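# Re-stick crooked asset tag squarely inside switch lid frame

## Task

Remove the asset tag that sits askew and overhangs the edge of the network switch, then re-apply it within the frame printed on the switch's lid. It must be aligned with the frame, oriented so its text reads in the same direction as the frame's caption, and pressed flat across its whole surface. The switch must stay upright on the bench; if it drops a long way, the task fails.

## Robot and tools

Robot: two UR7e-type arms, left_arm and right_arm, each ending in a Robotiq 2F-85 two-finger gripper with a wrist camera. Calibrated URDF base poses: left_arm at (-0.045, +0.400, 0) m, quat_wxyz (+1.000, 0, 0, +0.014); right_arm at (-0.053, -0.326, 0) m, quat_wxyz (+1.000, 0, 0, -0.023).

Frames: every pose, velocity and offset uses the scene frame. Its origin is at table-top height, halfway between the nominal bases. +x points out over the table, +z up, and left_arm is on the +y side; image left/right does not match arm names. On the gripper, the fingers extend along its +z, they open and close along its y, and a camera block juts about 10 cm toward its +x. end_effector_position is the spot between the pads when they are shut. Closed fingertips reach about 19 mm past it; fully open ones about 6 mm.

execute_actions(actions, cameras): actions is a list of actions. Each action is up to 15 rows, one row per 1/30 s; if fewer, the last row repeats. Each row is exactly 18 numbers in [-1, 1]: for left_arm dx, dy, dz, rx, ry, rz, then left gripper position, force_limit, speed; then the same nine for right_arm. dx..rz are offsets, not poses: measured along scene axes from that arm's Hand target as it was when the action began, with each row counted from that same start (rows do not stack), though each new action starts from the updated Hand target. Scale: 1.0 equals 0.6 m or 180 degrees; rx, ry, rz form a single rotation vector, turning about the Hand target position. Six zeros re-request the current Hand target. The three gripper numbers are absolute settings: position +1 is fully open (85 mm), about -0.8 is pads touching, -1 closes until blocked; force_limit and speed also run -1..+1 (speed about 20, 85 and 150 mm/s at -1, 0, +1). Always resend each gripper's current numbers; a 0 there is a real command. With an empty actions list you get images and a fuller status.

move(target, speed, blend, stop_force, zero, blocking, cameras): straight-line motion. target is one 18-number row (same layout and scale as above) or a list of up to 15 such rows; all rows are offsets from the same Hand targets, not from the previous row. speed is top path speed in m/s, 0.002 to 3.6, default 0.25 (rotation capped at twice that in rad/s), one value or one per target. blend, in m, rounds corners in a list; 0 means stop at each. stop_force, 3 to 120 N, ends an arm's path on contact; use it, slowly, for pressing the tag, and omit it when lifting off something. zero (default true) re-zeros before the move. blocking=false returns after 0.5 s but cannot be combined with stop_force. Moves ignore obstacles and the other arm, last at least 0.5 s and at most 10 s. The "move:" line reports done, off_target, moving, held or fault, plus limits=paced or limits=held.

wait(seconds 0 to 10), stop(), zoom_image(camera, region=[x0, y0, x1, y1] pixels, at most 504 by 504), zero_wrist_force(arm), read_manual(section), finished_scene(scene 1 or 2; irreversible). Cameras: cam_head_left, cam_head_right, cam_high (504x504), cam_left_wrist, cam_right_wrist (896x504).

Results: per gripper, end_effector_position (m), end_effector_quat_wxyz, velocities, the Hand target (last commanded pose after clipping, which the next offsets start from), Tool commands, joint positions and torques (whole drive output, not contact only), motor temperatures, and Wrist force / Wrist torque in the gripper's own axes plus the peak since last shown. Joint velocities may say "within noise". object_status: 0 moving, 1 blocked while opening, 2 blocked while closing (a grip), 3 reached target or pads met. position_measured is in counts: 3 open, 78 about 60 mm, 130 about 40 mm, 180 about 20 mm, 230 pads together. A gripper often stops short of its Hand target; send the remaining gap as an offset.

Limits and cautions: orientation commands are clipped to 32 degrees from the measured one per step. Each arm is very stiff, so aiming even slightly beyond a hard contact can trigger a fault stop of 10 seconds: a force fault near 150 N (±25), or a torque fault (wrist joints 26.3 N m, others 141). Approach the switch lid slowly with stop_force and pull back by commanding above the gripper. Don't route paths close to an arm's own base, keep the arms apart (collisions between them can end the scene), and don't close a gripper on the other arm. Motors warn at 70 °C (MOTOR HOT) and brake at 85 °C. Don't knock or drag the switch off the bench or let it tip; avoid hard grips on things still resting on a surface, fast swings and drops. A loose object may occasionally be nudged by an outside push.

Each tool is called after "Request:" by a JSON object that holds its "name" and its "arguments", one argument or row to a line.

## Session

Request:
{"name": "execute_actions", "arguments": {
  "actions": []
}}

Scene clock: 0.00 s.
left_arm: end_effector_position=(+0.5164, +0.2721, +0.1780) position_measured=3 object_status=3 end_effector_quat_wxyz=(+0.238, +0.743, -0.390, +0.488) | right_arm: end_effector_position=(+0.3160, -0.2567, +0.1059) position_measured=3 object_status=3 end_effector_quat_wxyz=(-0.203, +0.247, +0.947, -0.026)
Joint positions: left_arm=[-0.201 -1.141 2.246 -3.691 -2.253 -2.739] | right_arm=[3.59 -1.643 -2.064 -1.366 1.775 0.876]
Joint velocities: within noise
Joint torques (N m): no reading
Motor temperatures (°C): left_arm=[41 31 34 47 32 45] | right_arm=[35 27 27 38 41 37]
Wrist force (N): no reading
Wrist torque (N m): no reading
Wrist force, peak (N): no reading
Hand target: left_arm +0.5164, +0.2721, +0.1780; +0.238, +0.743, -0.390, +0.488 | right_arm +0.3160, -0.2567, +0.1059; -0.203, +0.247, +0.947, -0.026
Tool commands: left_gripper/position=+1.0 left_gripper/force_limit=+1.0 left_gripper/speed=+1.0 right_gripper/position=+1.0 right_gripper/force_limit=+1.0 right_gripper/speed=+1.0

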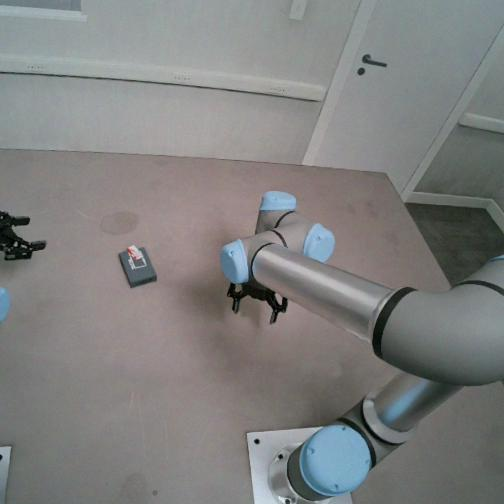

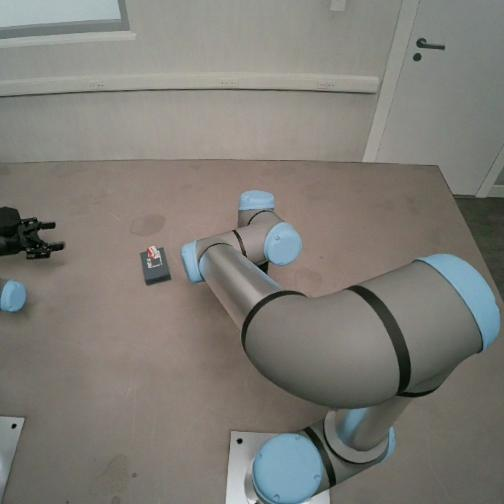

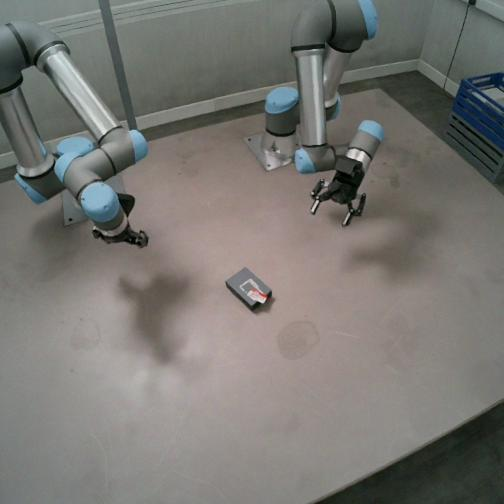

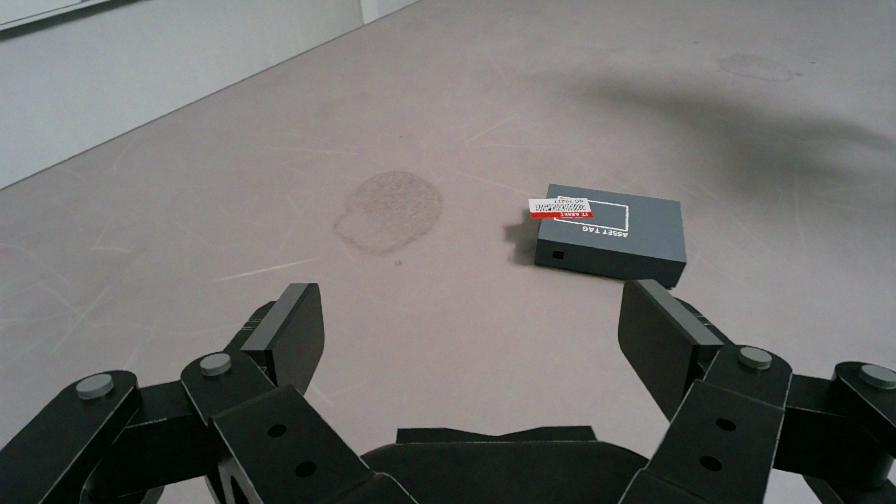

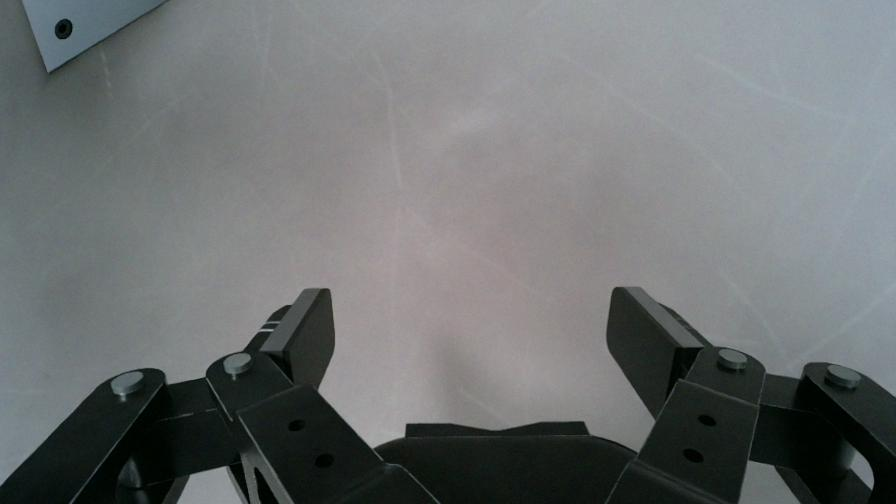

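Request:
{"name": "zoom_image", "arguments": {
  "camera": "cam_left_wrist",
  "region": [500, 160, 720, 300]
}}

Request:
{"name": "zoom_image", "arguments": {
  "camera": "cam_high",
  "region": [200, 250, 300, 330]
}}

Request:
{"name": "zoom_image", "arguments": {
  "camera": "cam_head_left",
  "region": [100, 230, 180, 300]
}}

Scaled by 2.291 from the camera's 896x504 image, which has a finer 1280x720 frame.

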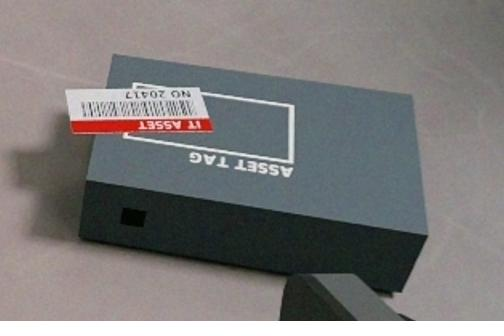

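Scaled by 5.040 from the camera's 504x504 image, which has a finer 720x720 frame.

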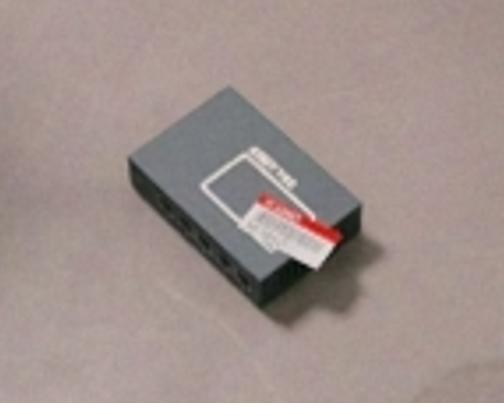

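Scaled by 6.300 from the camera's 504x504 image, which has a finer 720x720 frame.

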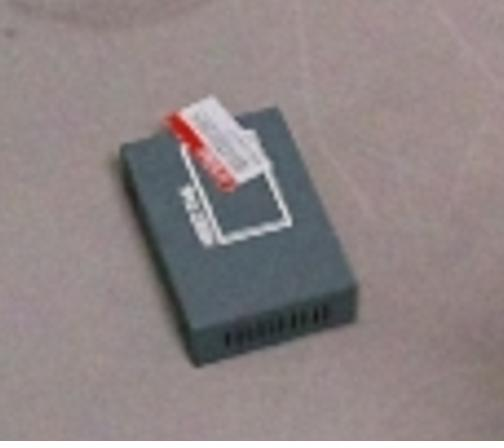

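Request:
{"name": "move", "arguments": {
  "target": [0.064,-0.395,-0.06,0.295,0.217,0,1,1,1,0,0,0,0,0,0,1,1,1],
  "speed": 0.4,
  "cameras": ["cam_left_wrist","cam_high"]
}}

Request:
{"name": "zoom_image", "arguments": {
  "camera": "cam_left_wrist",
  "region": [250, 100, 650, 400]
}}

Scene clock: 17.10 s.
left_arm: end_effector_position=(+0.5548, +0.0351, +0.1420) position_measured=3 object_status=3 end_effector_quat_wxyz=(+0.000, +0.886, -0.464, -0.001) | right_arm: end_effector_position=(+0.3160, -0.2567, +0.1059) position_measured=3 object_status=3 end_effector_quat_wxyz=(-0.203, +0.247, +0.947, -0.026)
Joint positions: left_arm=[-0.765 -1.029 1.36 -1.901 -1.57 -2.913] | right_arm=[3.59 -1.643 -2.064 -1.366 1.775 0.876]
Joint torques (N m): left_arm=[-7.94 -40.06 -29.91 -1.09 -1.84 -2.25] | right_arm=[1.45 21.4 21.07 1.85 0.44 -0.43]
Wrist force (N): left_arm=[-0.8 -1.1 0.3] | right_arm=[-0.2 -0.2 -0.1]
Wrist torque (N m): left_arm=[-0.29 0.23 0.48] | right_arm=[-0.03 0.02 -0.01]
Wrist force, peak (N): left_arm=[-1.0 -0.5 -1.0] | right_arm=[-0.5 -0.4 -0.1]
Hand target: left_arm +0.5548, +0.0351, +0.1420; +0.000, +0.886, -0.464, -0.001 | right_arm +0.3160, -0.2567, +0.1059; -0.203, +0.247, +0.947, -0.026
Off the commanded pose: left_arm 0.000 m, 0 deg | right_arm 0.000 m, 0 deg.
move: done
Images, in order (width x height): cam_high 504x504, cam_left_wrist 896x504.

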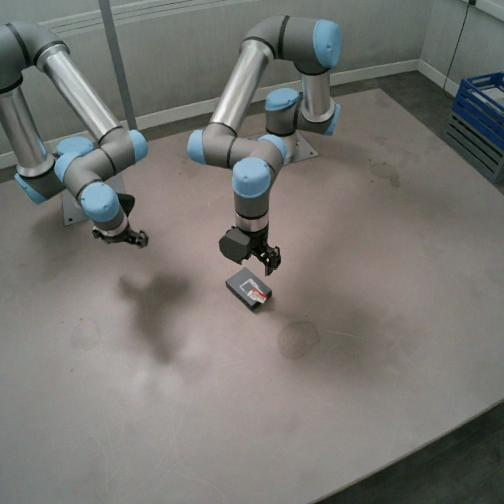

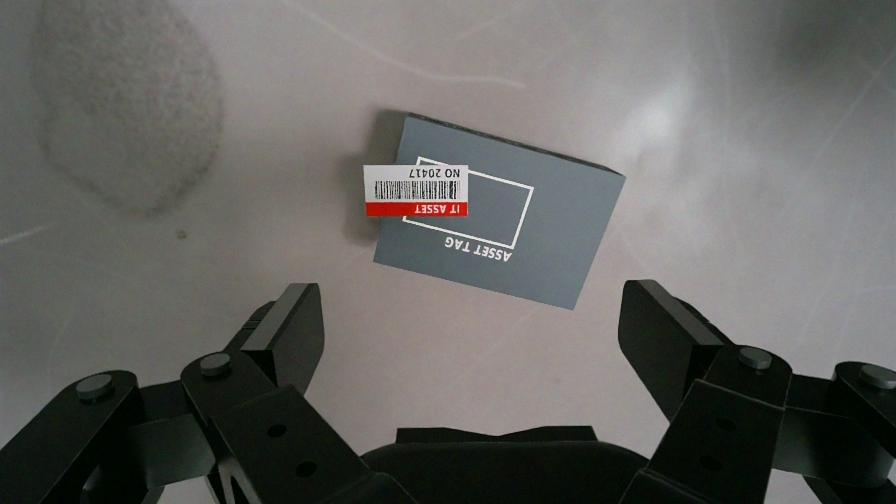

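Scaled by 1.260 from the camera's 896x504 image, which has a finer 1280x720 frame.

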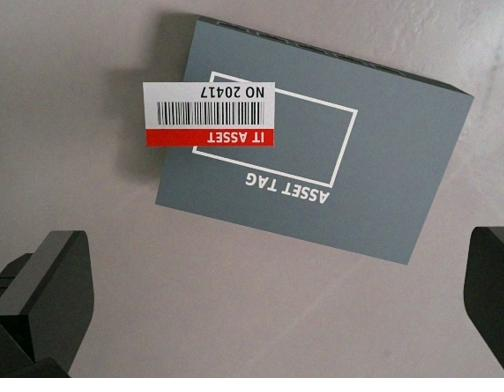

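Request:
{"name": "move", "arguments": {
  "target": [
    [-0.1,0.45,0.18,0,0,0,1,1,1, 0.2,0.2,0.25,0.0341,-0.2149,0.2713,1,1,1],
    [-0.1,0.45,0.18,0,0,0,1,1,1, 0.3,0.4573,0.0568,0.0341,-0.2149,0.2713,1,1,1]
  ],
  "speed": 0.4,
  "blend": [0.05,0],
  "cameras": ["all"]
}}

Request:
{"name": "zoom_image", "arguments": {
  "camera": "cam_right_wrist",
  "region": [200, 50, 700, 450]
}}

Scene clock: 44.10 s.
left_arm: end_effector_position=(+0.4948, +0.3051, +0.2500) position_measured=3 object_status=3 end_effector_quat_wxyz=(+0.000, +0.886, -0.464, -0.001) | right_arm: end_effector_position=(+0.4959, +0.0177, +0.1400) position_measured=3 object_status=3 end_effector_quat_wxyz=(+0.129, -0.175, +0.976, +0.023)
Joint positions: left_arm=[-0.447 -1.458 1.657 -1.769 -1.57 -2.595] | right_arm=[4 -1.89 -1.79 -0.795 1.457 0.444]
Joint torques (N m): left_arm=[10.41 -36.37 -16.14 -1.01 -1.81 2.15] | right_arm=[15.54 26.99 30.46 4.97 -2.5 1.02]
Wrist force (N): left_arm=[-0.2 -0.8 0.5] | right_arm=[-0.6 0.1 -0.5]
Wrist torque (N m): left_arm=[-0.24 0.12 0.37] | right_arm=[-0.01 0.21 -0.21]
Wrist force, peak (N): left_arm=[-1.8 -1.0 -0.2] | right_arm=[-1.6 1.6 1.3]
Hand target: left_arm +0.4948, +0.3051, +0.2500; +0.000, +0.886, -0.464, -0.001 | right_arm +0.4960, +0.0177, +0.1400; +0.129, -0.175, +0.976, +0.023
Off the commanded pose: left_arm 0.000 m, 0 deg | right_arm 0.000 m, 0 deg.
move: done

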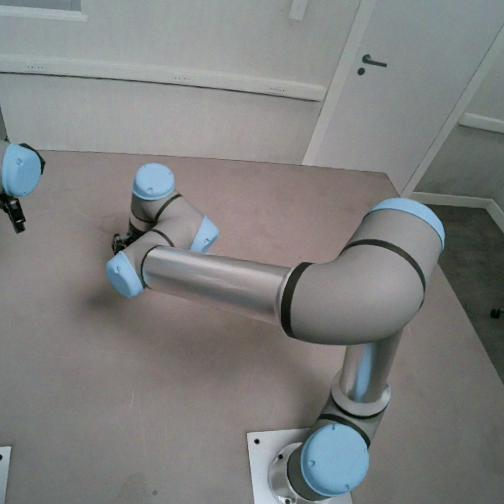

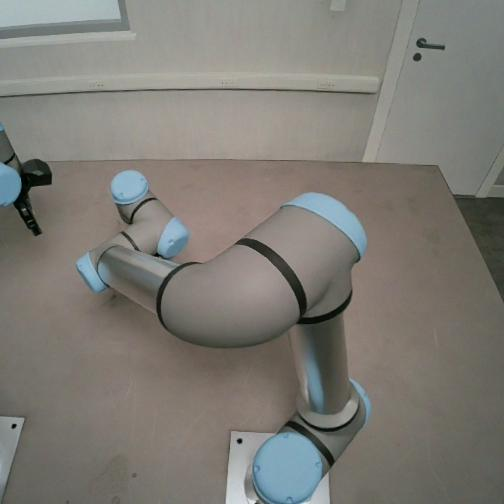

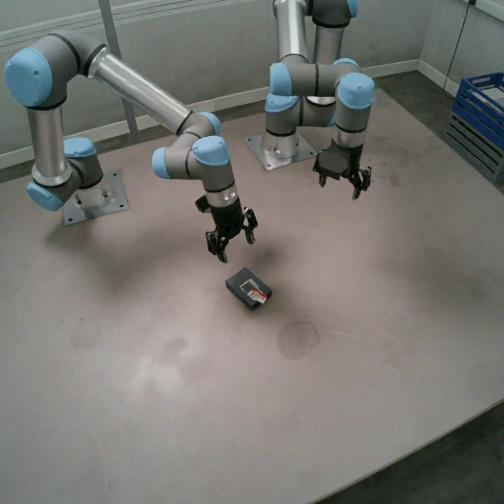

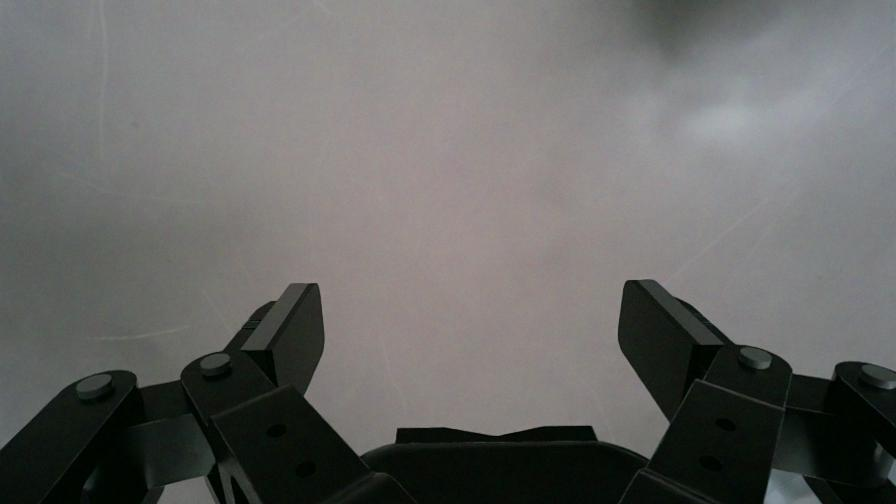

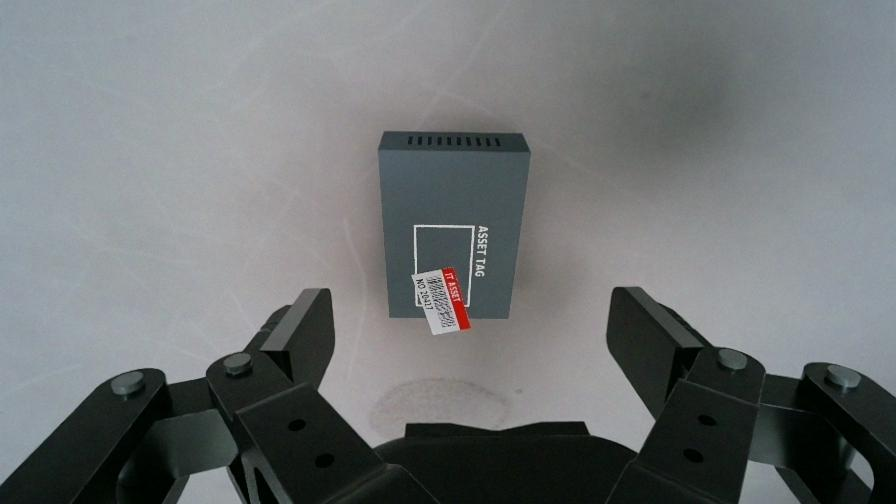

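Scaled by 1.008 from the camera's 896x504 image, which has a finer 1280x720 frame.

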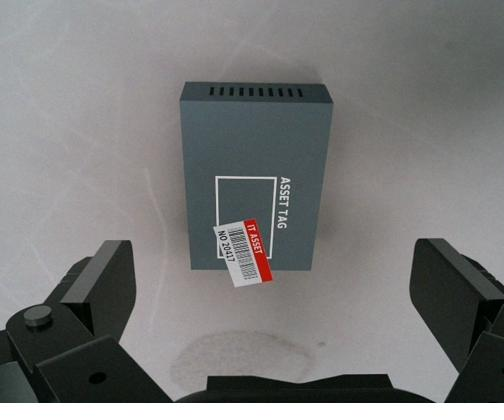

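Request:
{"name": "move", "arguments": {
  "target": [0,0,0,0,0,0,1,1,1,0.025,-0.0012,-0.1333,0,0,-0.0056,1,1,1],
  "speed": 0.15,
  "cameras": ["cam_right_wrist"]
}}

Request:
{"name": "zoom_image", "arguments": {
  "camera": "cam_right_wrist",
  "region": [200, 50, 700, 450]
}}

Scene clock: 49.97 s.
left_arm: end_effector_position=(+0.4948, +0.3051, +0.2500) position_measured=3 object_status=3 end_effector_quat_wxyz=(+0.000, +0.886, -0.464, -0.001) | right_arm: end_effector_position=(+0.5109, +0.0170, +0.0600) position_measured=3 object_status=3 end_effector_quat_wxyz=(+0.129, -0.167, +0.977, +0.022)
Joint positions: left_arm=[-0.447 -1.458 1.657 -1.769 -1.57 -2.595] | right_arm=[3.982 -2.029 -1.833 -0.614 1.457 0.444]
Joint torques (N m): left_arm=[8.84 -36.64 -15.69 -1.07 -1.88 2.05] | right_arm=[-13.71 30.23 29.62 5.2 1.64 -1.74]
Wrist force (N): left_arm=[-0.5 -0.9 0.4] | right_arm=[-0.5 -0.1 -0.5]
Wrist torque (N m): left_arm=[-0.25 0.17 0.37] | right_arm=[-0.04 0.19 -0.19]
Wrist force, peak (N): left_arm=[-0.7 -1.0 0.5] | right_arm=[-1.2 0.0 -2.2]
Hand target: left_arm +0.4948, +0.3051, +0.2500; +0.000, +0.886, -0.464, -0.001 | right_arm +0.5110, +0.0170, +0.0600; +0.129, -0.167, +0.977, +0.022
Off the commanded pose: left_arm 0.000 m, 0 deg | right_arm 0.000 m, 0 deg.
move: done
Images, in order (width x height): cam_right_wrist 896x504.

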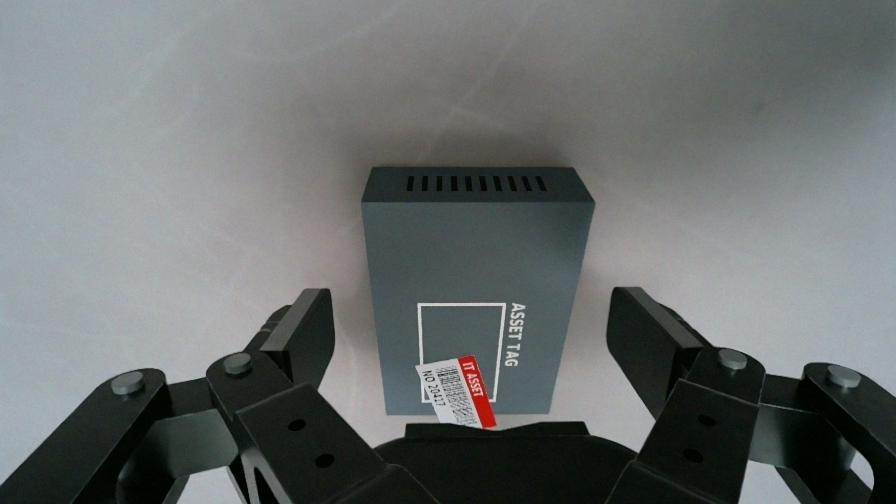

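Scaled by 1.008 from the camera's 896x504 image, which has a finer 1280x720 frame.

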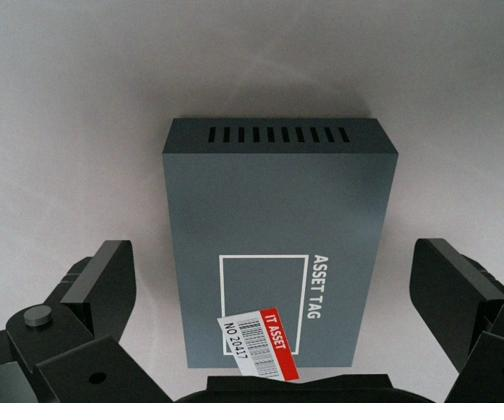

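Request:
{"name": "move", "arguments": {
  "target": [0,0,0,0,0,0,1,1,1,-0.0005,0.0016,-0.0717,0,0,0,1,1,1],
  "speed": 0.08,
  "cameras": ["cam_right_wrist"]
}}

Request:
{"name": "move", "arguments": {
  "target": [0,0,0,0,0,0,1,1,1,0,0,0,0,0,0,-1,-0.5,-1],
  "speed": 0.08,
  "cameras": ["cam_right_wrist","cam_high"]
}}

Scene clock: 53.60 s.
left_arm: end_effector_position=(+0.4948, +0.3051, +0.2500) position_measured=3 object_status=3 end_effector_quat_wxyz=(+0.000, +0.886, -0.464, -0.001) | right_arm: end_effector_position=(+0.5107, +0.0180, +0.0170) position_measured=3 object_status=3 end_effector_quat_wxyz=(+0.129, -0.167, +0.977, +0.022)
Joint positions: left_arm=[-0.447 -1.458 1.657 -1.769 -1.57 -2.595] | right_arm=[3.984 -2.103 -1.859 -0.514 1.456 0.445]
Joint torques (N m): left_arm=[9.46 -36.32 -17.51 -1.01 -1.89 2.11] | right_arm=[14.62 30.61 9.66 5.06 -2.51 1]
Wrist force (N): left_arm=[-0.4 -0.9 0.4] | right_arm=[-0.5 0.0 -0.5]
Wrist torque (N m): left_arm=[-0.25 0.16 0.36] | right_arm=[-0.01 0.20 -0.21]
Wrist force, peak (N): left_arm=[-0.5 -1.2 0.6] | right_arm=[-1.4 0.0 -1.0]
Hand target: left_arm +0.4948, +0.3051, +0.2500; +0.000, +0.886, -0.464, -0.001 | right_arm +0.5107, +0.0180, +0.0170; +0.129, -0.167, +0.977, +0.022
Off the commanded pose: left_arm 0.000 m, 0 deg | right_arm 0.000 m, 0 deg.
move: done
Images, in order (width x height): cam_right_wrist 896x504.

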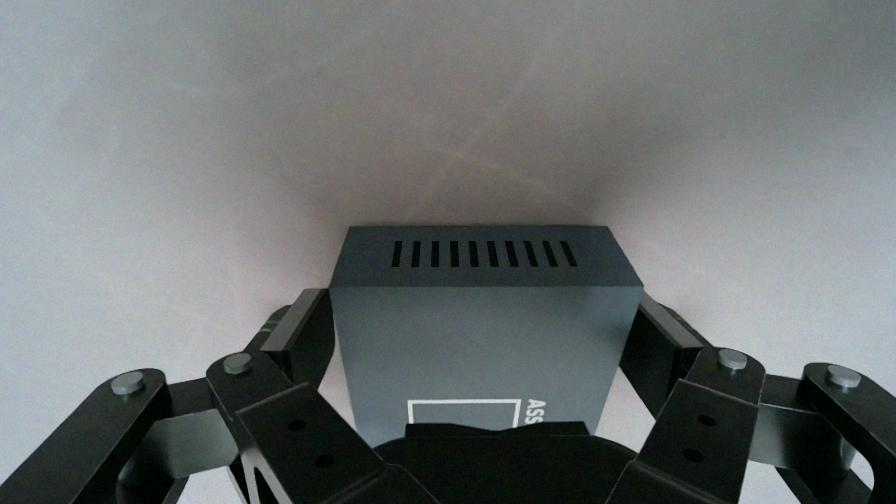

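Scene clock: 54.50 s.
left_arm: end_effector_position=(+0.4948, +0.3051, +0.2500) position_measured=3 object_status=3 end_effector_quat_wxyz=(+0.000, +0.886, -0.464, -0.001) | right_arm: end_effector_position=(+0.5107, +0.0180, +0.0170) position_measured=36 object_status=2 end_effector_quat_wxyz=(+0.129, -0.167, +0.977, +0.022)
Joint positions: left_arm=[-0.447 -1.458 1.657 -1.769 -1.57 -2.595] | right_arm=[3.984 -2.103 -1.859 -0.514 1.456 0.445]
Joint torques (N m): left_arm=[9.31 -36.54 -17 -0.98 -1.79 2.07] | right_arm=[12.92 31.28 10.79 3.25 -2.54 0.95]
Wrist force (N): left_arm=[-0.4 -0.7 0.6] | right_arm=[0.9 -0.7 -13.3]
Wrist torque (N m): left_arm=[-0.24 0.15 0.37] | right_arm=[-0.04 0.20 -0.21]
Wrist force, peak (N): left_arm=[-0.5 -1.0 0.7] | right_arm=[0.9 -0.7 -13.3]
Hand target: left_arm +0.4948, +0.3051, +0.2500; +0.000, +0.886, -0.464, -0.001 | right_arm +0.5107, +0.0180, +0.0170; +0.129, -0.167, +0.977, +0.022
Off the commanded pose: left_arm 0.000 m, 0 deg | right_arm 0.000 m, 0 deg.
move: done
Images, in order (width x height): cam_high 504x504, cam_right_wrist 896x504.

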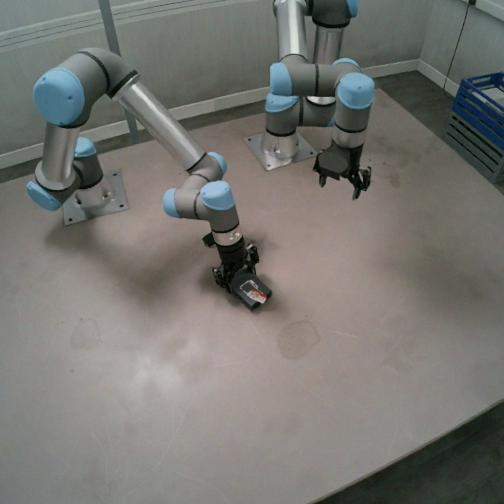

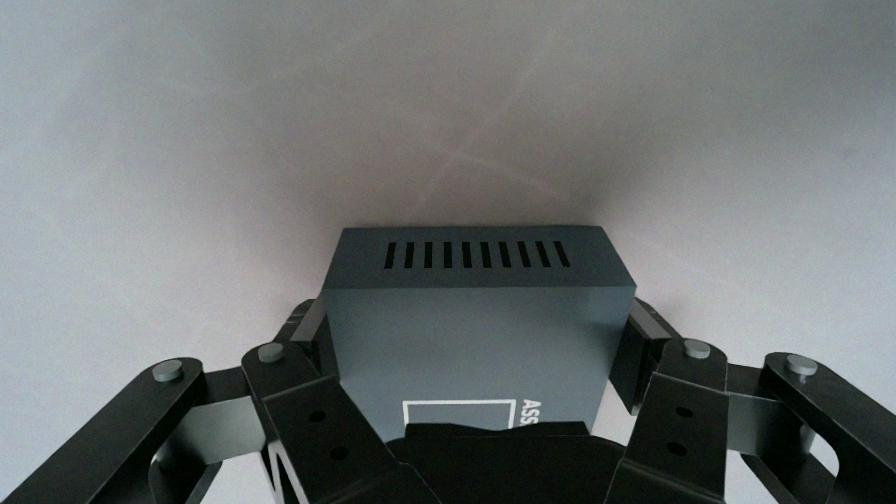

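Request:
{"name": "move", "arguments": {
  "target": [
    [0,0,0,0,0,0,1,1,1,0,0,0.08,0,0,0,-1,-0.5,-1],
    [0,0,0,0,0,0,1,1,1,0.0655,-0.08,0.138,0,0,0.5944,-1,-0.5,-1]
  ],
  "speed": [0.08,0.3],
  "blend": 0.02,
  "cameras": ["all"]
}}

Scene clock: 60.40 s.
left_arm: end_effector_position=(+0.4948, +0.3051, +0.2500) position_measured=3 object_status=3 end_effector_quat_wxyz=(+0.000, +0.886, -0.464, -0.001) | right_arm: end_effector_position=(+0.5500, -0.0300, +0.0998) position_measured=36 object_status=2 end_effector_quat_wxyz=(-0.059, +0.885, -0.448, -0.117)
Joint positions: left_arm=[-0.447 -1.458 1.657 -1.769 -1.57 -2.595] | right_arm=[3.743 -2.122 -1.48 -1.132 1.832 -1.652]
Joint torques (N m): left_arm=[8.65 -37.07 -18.26 -0.94 -1.74 2.08] | right_arm=[-14.02 37.56 32.45 0.82 -1.54 -1.63]
Wrist force (N): left_arm=[-0.7 -0.9 0.5] | right_arm=[0.1 -0.1 2.0]
Wrist torque (N m): left_arm=[-0.26 0.20 0.37] | right_arm=[-0.03 0.32 -0.02]
Wrist force, peak (N): left_arm=[-0.7 -1.2 0.5] | right_arm=[0.9 -0.5 -13.6]
Hand target: left_arm +0.4948, +0.3051, +0.2500; +0.000, +0.886, -0.464, -0.001 | right_arm +0.5500, -0.0300, +0.0998; -0.059, +0.885, -0.447, -0.117
Off the commanded pose: left_arm 0.000 m, 0 deg | right_arm 0.000 m, 0 deg.
move: done

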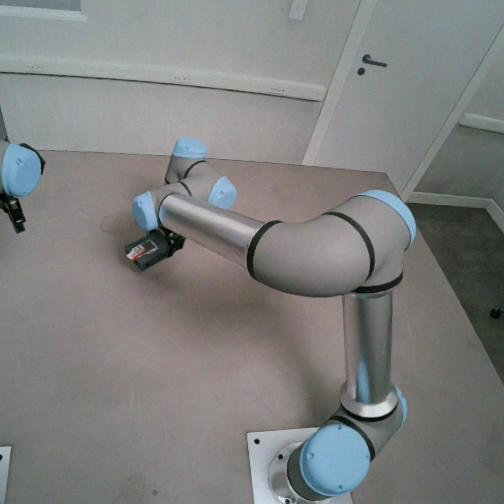

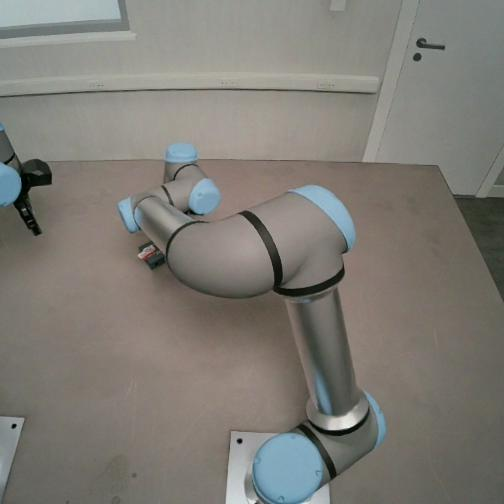

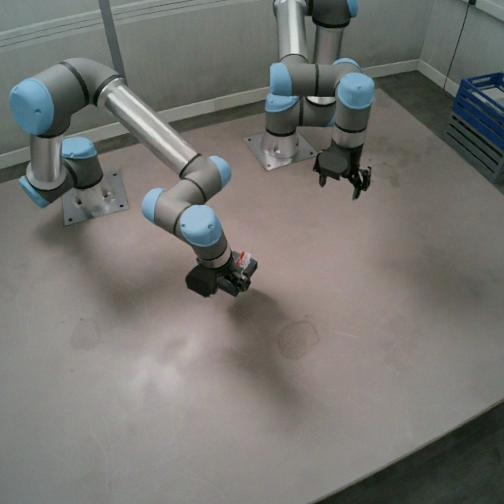

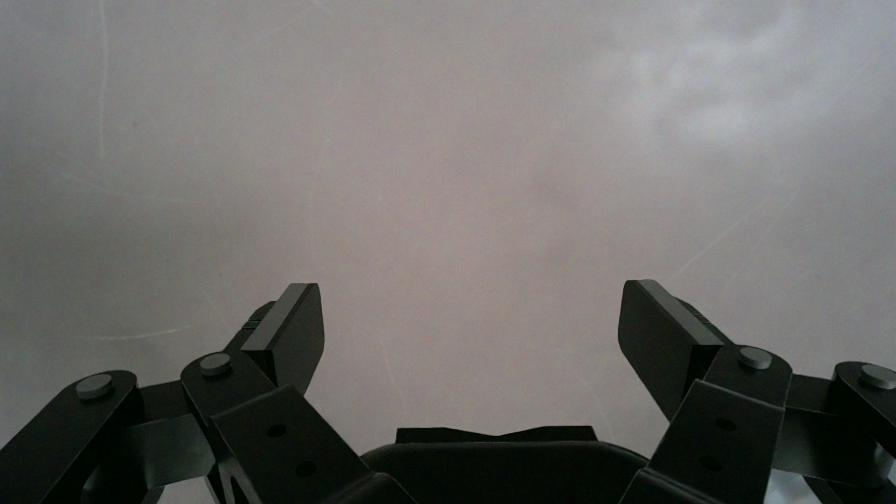

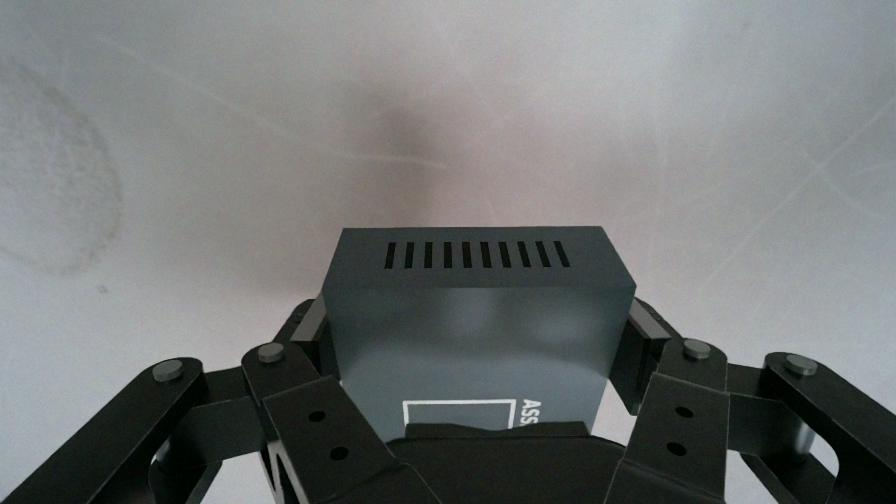

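Request:
{"name": "move", "arguments": {
  "target": [
    [-0.16,-0.2,-0.1,-0.5626,0.0216,0.4501,1,1,1,0,0,0,0,0,0,-1,-0.5,-1],
    [-0.140,-0.319,-0.228,-0.5626,0.0216,0.4501,1,1,1,0,0,0,0,0,0,-1,-0.5,-1]
  ],
  "speed": 0.3,
  "blend": 0.02,
  "cameras": ["all"]
}}

Request:
{"name": "zoom_image", "arguments": {
  "camera": "cam_left_wrist",
  "region": [250, 0, 750, 400]
}}

Scene clock: 76.63 s.
left_arm: end_effector_position=(+0.4002, +0.1519, +0.1548) position_measured=3 object_status=3 end_effector_quat_wxyz=(+0.639, +0.645, +0.296, +0.294) | right_arm: end_effector_position=(+0.5500, -0.0300, +0.0998) position_measured=36 object_status=2 end_effector_quat_wxyz=(-0.059, +0.885, -0.447, -0.117)
Joint positions: left_arm=[-0.871 -0.702 2.527 -4.958 -1.436 -4.713] | right_arm=[3.743 -2.122 -1.48 -1.132 1.832 -1.652]
Joint torques (N m): left_arm=[0.16 -28.55 2.99 -2.17 0.49 0.2] | right_arm=[-13.31 36.28 32.29 1.05 -0.95 -1.78]
Wrist force (N): left_arm=[3.4 -0.9 0.5] | right_arm=[0.0 0.1 2.3]
Wrist torque (N m): left_arm=[0.12 -0.33 0.29] | right_arm=[0.01 0.33 -0.02]
Wrist force, peak (N): left_arm=[-5.4 -5.9 4.8] | right_arm=[0.0 0.2 2.8]
Hand target: left_arm +0.4002, +0.1519, +0.1548; +0.639, +0.645, +0.296, +0.294 (not the last commanded pose) | right_arm +0.5500, -0.0300, +0.0998; -0.059, +0.885, -0.447, -0.117
Tool commands: left_gripper/position=+1.0 left_gripper/force_limit=+1.0 left_gripper/speed=+1.0 right_gripper/position=-1.0 right_gripper/force_limit=-0.5 right_gripper/speed=-1.0
Off the commanded pose: left_arm 0.057 m, 1 deg | right_arm 0.000 m, 0 deg.
FORCE FAULT: contact force on the left arm reached its limit, and that arm stopped. The contact can be on any part of that arm, not only on its tool. That arm's remaining commands of this call were not run. That arm is still stopped at the end of this call. That arm stays stopped for about 10 more seconds. Until then a move that you send moves the other arm only, and its call returns only when the move has ended. Once the stop has ended, the next robot result says so. If the stop ends while you think or write, that arm runs what you send next, counted from a new Hand target: where the arm stands when the stop ends. While its stop runs, that arm takes no new command, but its gripper still runs the gripper command that each later call begins with. Until it ends, the stop uses up actions while you think or wait. An arm that is not stopped still takes commands.
move: fault (left_arm)

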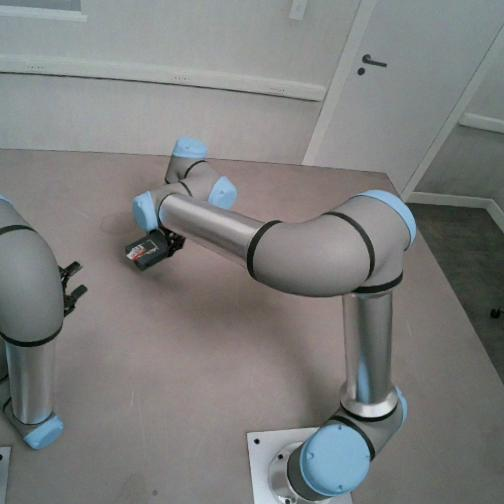

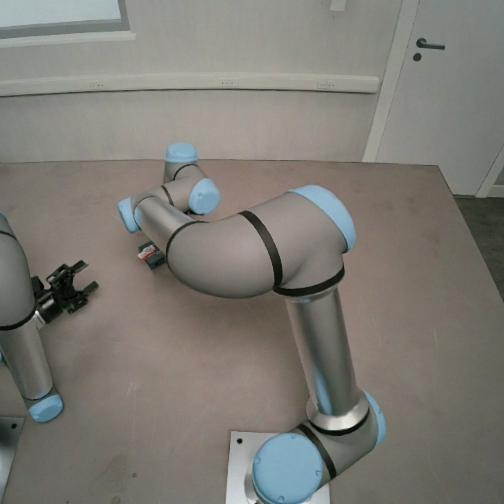

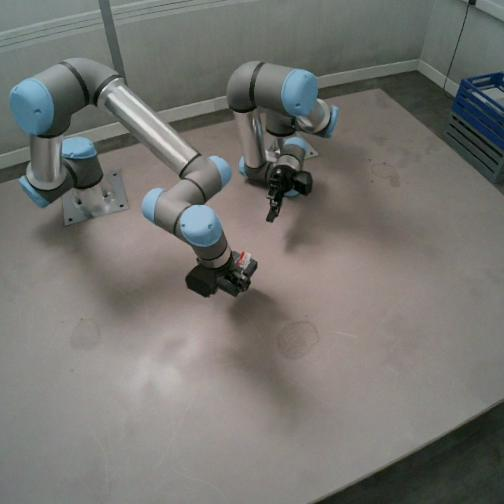

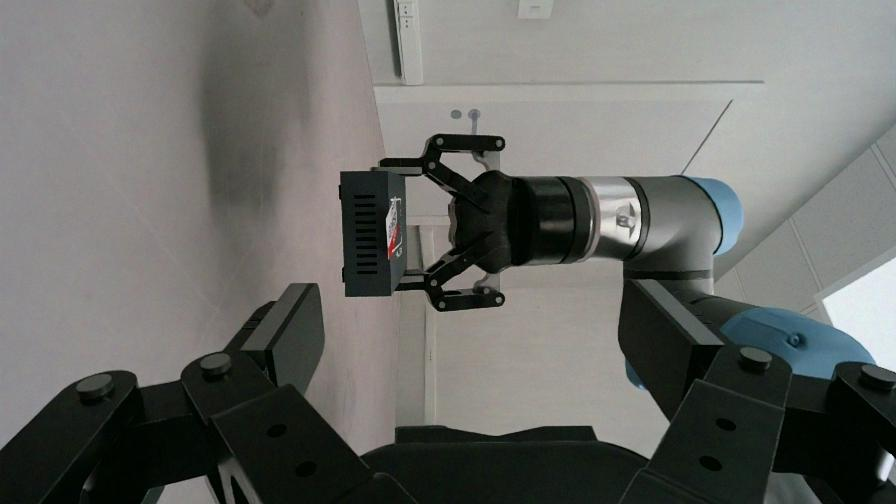

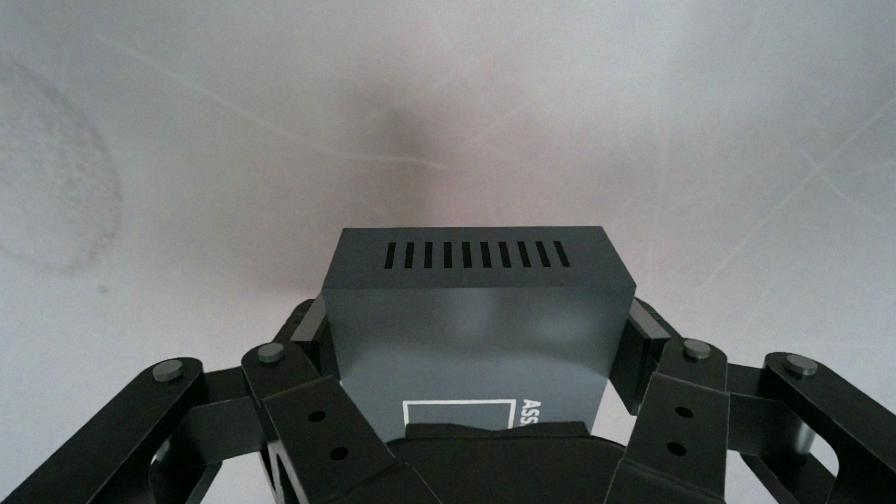

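Scaled by 1.008 from the camera's 896x504 image, which has a finer 1280x720 frame.

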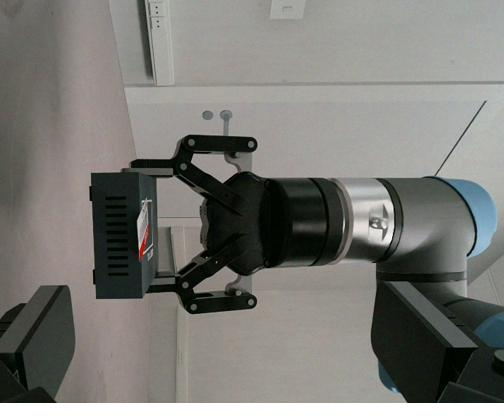

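Request:
{"name": "move", "arguments": {
  "target": [0,0,0,0,0,0,1,1,1,0.1667,-0.1333,0,0,0,0,-1,-0.5,-1],
  "speed": 0.2
}}

Request:
{"name": "wait", "arguments": {
  "seconds": 7
}}

Scene clock: 79.50 s.
left_arm: end_effector_position=(+0.4002, +0.1519, +0.1548) position_measured=3 object_status=3 end_effector_quat_wxyz=(+0.639, +0.645, +0.296, +0.294) | right_arm: end_effector_position=(+0.6500, -0.1100, +0.0998) position_measured=36 object_status=2 end_effector_quat_wxyz=(-0.059, +0.885, -0.447, -0.117)
Joint positions: left_arm=[-0.871 -0.702 2.527 -4.958 -1.436 -4.713] | right_arm=[3.578 -2.285 -1.192 -1.3 1.825 -1.822]
Joint torques (N m): left_arm=[-0.56 -28.99 2.57 -2.31 0.31 0.22] | right_arm=[-12.82 44.72 33.64 0.96 0.49 -1.7]
Wrist force (N): left_arm=[3.4 -0.5 0.6] | right_arm=[0.2 0.0 2.2]
Wrist torque (N m): left_arm=[0.19 -0.35 0.29] | right_arm=[-0.01 0.30 -0.03]
Wrist force, peak (N): left_arm=[3.6 -0.7 0.3] | right_arm=[-2.1 0.3 2.7]
Hand target: left_arm +0.4002, +0.1519, +0.1548; +0.639, +0.645, +0.296, +0.294 | right_arm +0.6500, -0.1100, +0.0998; -0.059, +0.885, -0.447, -0.117
Tool commands: left_gripper/position=+1.0 left_gripper/force_limit=+1.0 left_gripper/speed=+1.0 right_gripper/position=-1.0 right_gripper/force_limit=-0.5 right_gripper/speed=-1.0
Off the commanded pose: right_arm 0.000 m, 0 deg.
FORCE FAULT, CONTINUED: the left arm was still stopped when this call began, by the force fault that an earlier result reported. Since the last result the stop counts as 3 of the actions that you can send in this scene. That arm ran no command of this call. That arm is still stopped at the end of this call. That arm stays stopped for about 7 more seconds. If the stop ends while you think or write, that arm runs what you send next, counted from a new Hand target: where the arm stands when the stop ends. While its stop runs, that arm takes no new command, but its gripper still runs the gripper command that each later call begins with.
move: done (right_arm), not run (left_arm; its earlier fault stop)

Scene clock: 86.50 s.
left_arm: end_effector_position=(+0.4002, +0.1519, +0.1548) position_measured=3 object_status=3 end_effector_quat_wxyz=(+0.639, +0.645, +0.296, +0.294) | right_arm: end_effector_position=(+0.6500, -0.1100, +0.0998) position_measured=36 object_status=2 end_effector_quat_wxyz=(-0.059, +0.885, -0.447, -0.117)
Joint positions: left_arm=[-0.871 -0.702 2.527 -4.958 -1.436 -4.713] | right_arm=[3.578 -2.285 -1.192 -1.301 1.825 -1.822]
Joint torques (N m): left_arm=[1.14 -29.61 2.4 -2.28 0.36 0.21] | right_arm=[-13.51 44.25 33.53 0.98 2.91 -1.69]
Wrist force (N): left_arm=[3.3 -0.7 0.6] | right_arm=[0.1 0.0 2.5]
Wrist torque (N m): left_arm=[0.17 -0.31 0.29] | right_arm=[-0.01 0.30 -0.03]
Wrist force, peak (N): left_arm=[3.5 -0.9 0.4] | right_arm=[0.3 0.1 2.6]
Hand target: left_arm +0.4002, +0.1519, +0.1548; +0.639, +0.645, +0.296, +0.294 | right_arm +0.6500, -0.1100, +0.0998; -0.059, +0.885, -0.447, -0.117
Tool commands: left_gripper/position=+1.0 left_gripper/force_limit=+1.0 left_gripper/speed=+1.0 right_gripper/position=-1.0 right_gripper/force_limit=-0.5 right_gripper/speed=-1.0
Off the commanded pose: right_arm 0.000 m, 0 deg.
FORCE FAULT, CONTINUED: the left arm's stop, for the force fault that an earlier result reported, is over. The rest of the stop counts as 14 of the actions that you can send in this scene. That arm's target is now where it stood when the stop ended, not its last command. That arm accepts commands again.
wait: 7.00 s; at rest by 0.17 s

Request:
{"name": "move", "arguments": {
  "target": [0.1842,-0.197,-0.025,-0.002,-0.002,0.0085,1,1,1,0,0,0,0,0,0,-1,-0.5,-1],
  "speed": 0.25,
  "cameras": ["all"]
}}

Request:
{"name": "zoom_image", "arguments": {
  "camera": "cam_left_wrist",
  "region": [250, 0, 750, 400]
}}

Scene clock: 88.97 s.
left_arm: end_effector_position=(+0.4055, +0.1460, +0.1552) position_measured=3 object_status=3 end_effector_quat_wxyz=(+0.641, +0.644, +0.297, +0.295) | right_arm: end_effector_position=(+0.6500, -0.1100, +0.0998) position_measured=36 object_status=2 end_effector_quat_wxyz=(-0.059, +0.885, -0.447, -0.117)
Joint positions: left_arm=[-0.872 -0.708 2.507 -4.936 -1.433 -4.713] | right_arm=[3.578 -2.285 -1.192 -1.301 1.825 -1.822]
Joint torques (N m): left_arm=[0.92 -30.93 0.87 -1.38 0.18 -0.06] | right_arm=[-12.63 44.96 34.24 0.81 2.99 -1.62]
Wrist force (N): left_arm=[2.8 -0.7 0.5] | right_arm=[0.2 0.1 2.3]
Wrist torque (N m): left_arm=[0.15 -0.24 0.29] | right_arm=[0.02 0.29 -0.03]
Wrist force, peak (N): left_arm=[3.6 0.2 5.0] | right_arm=[0.1 0.2 2.6]
Hand target: left_arm +0.4055, +0.1460, +0.1552; +0.641, +0.644, +0.297, +0.295 (not the last commanded pose) | right_arm +0.6500, -0.1100, +0.0998; -0.059, +0.885, -0.447, -0.117
Tool commands: left_gripper/position=+1.0 left_gripper/force_limit=+1.0 left_gripper/speed=+1.0 right_gripper/position=-1.0 right_gripper/force_limit=-0.5 right_gripper/speed=-1.0
Off the commanded pose: left_arm 0.155 m, 1 deg | right_arm 0.000 m, 0 deg.
FORCE FAULT: contact force on the left arm reached its limit, and that arm stopped. The contact can be on any part of that arm, not only on its tool. That arm's remaining commands of this call were not run. That arm is still stopped at the end of this call. That arm stays stopped for about 10 more seconds. Until then a move that you send moves the other arm only, and its call returns only when the move has ended. Once the stop has ended, the next robot result says so. If the stop ends while you think or write, that arm runs what you send next, counted from a new Hand target: where the arm stands when the stop ends. While its stop runs, that arm takes no new command, but its gripper still runs the gripper command that each later call begins with. Until it ends, the stop uses up actions while you think or wait. An arm that is not stopped still takes commands.
move: fault (left_arm)

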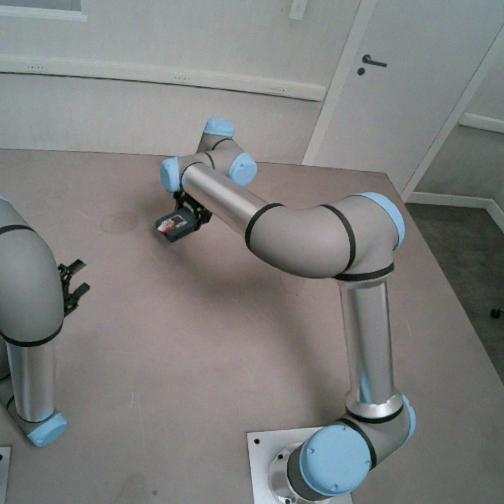

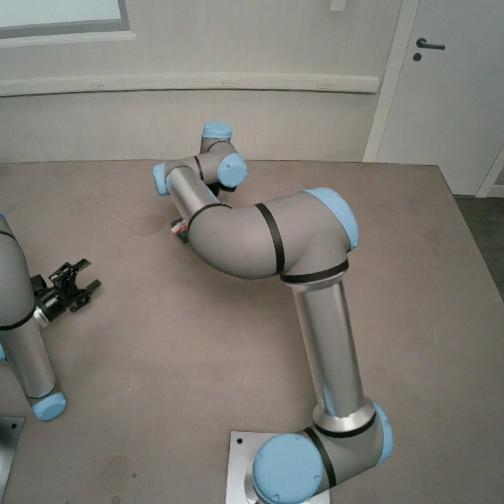

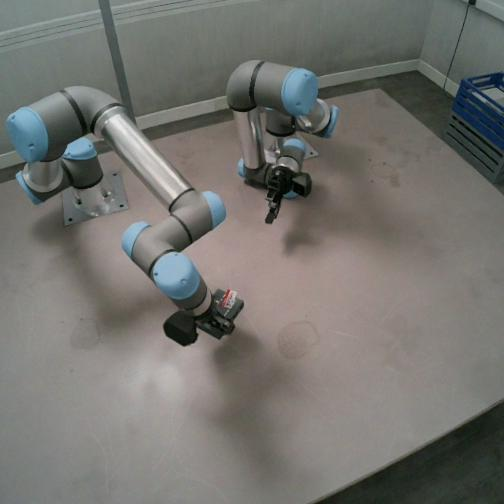

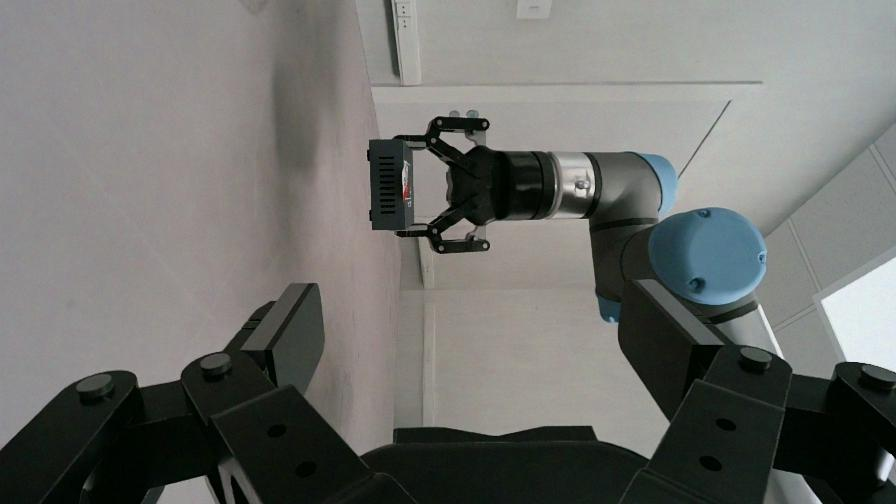

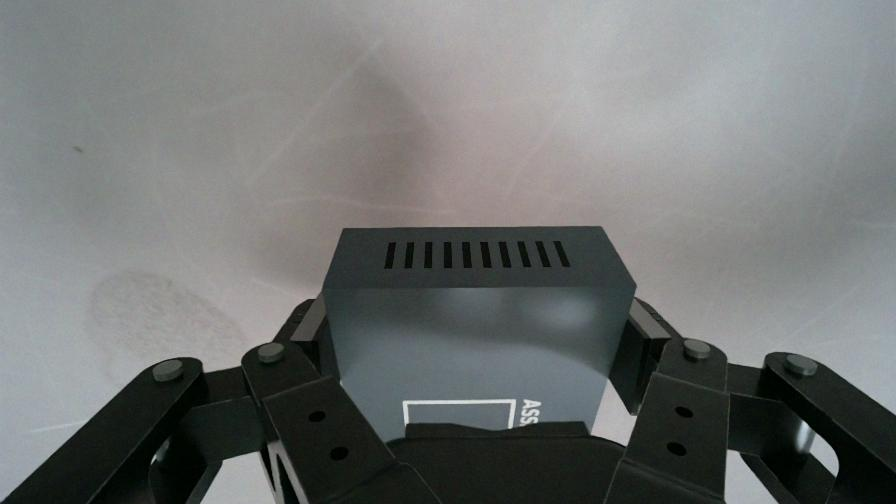

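Scaled by 1.008 from the camera's 896x504 image, which has a finer 1280x720 frame.

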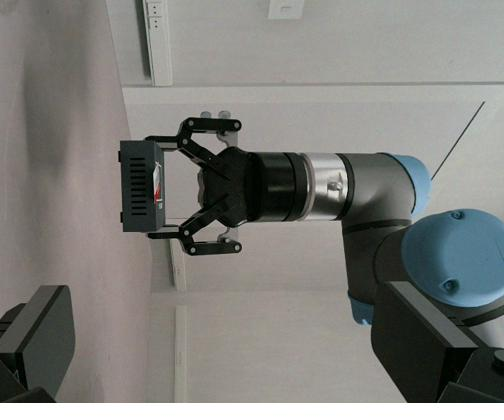

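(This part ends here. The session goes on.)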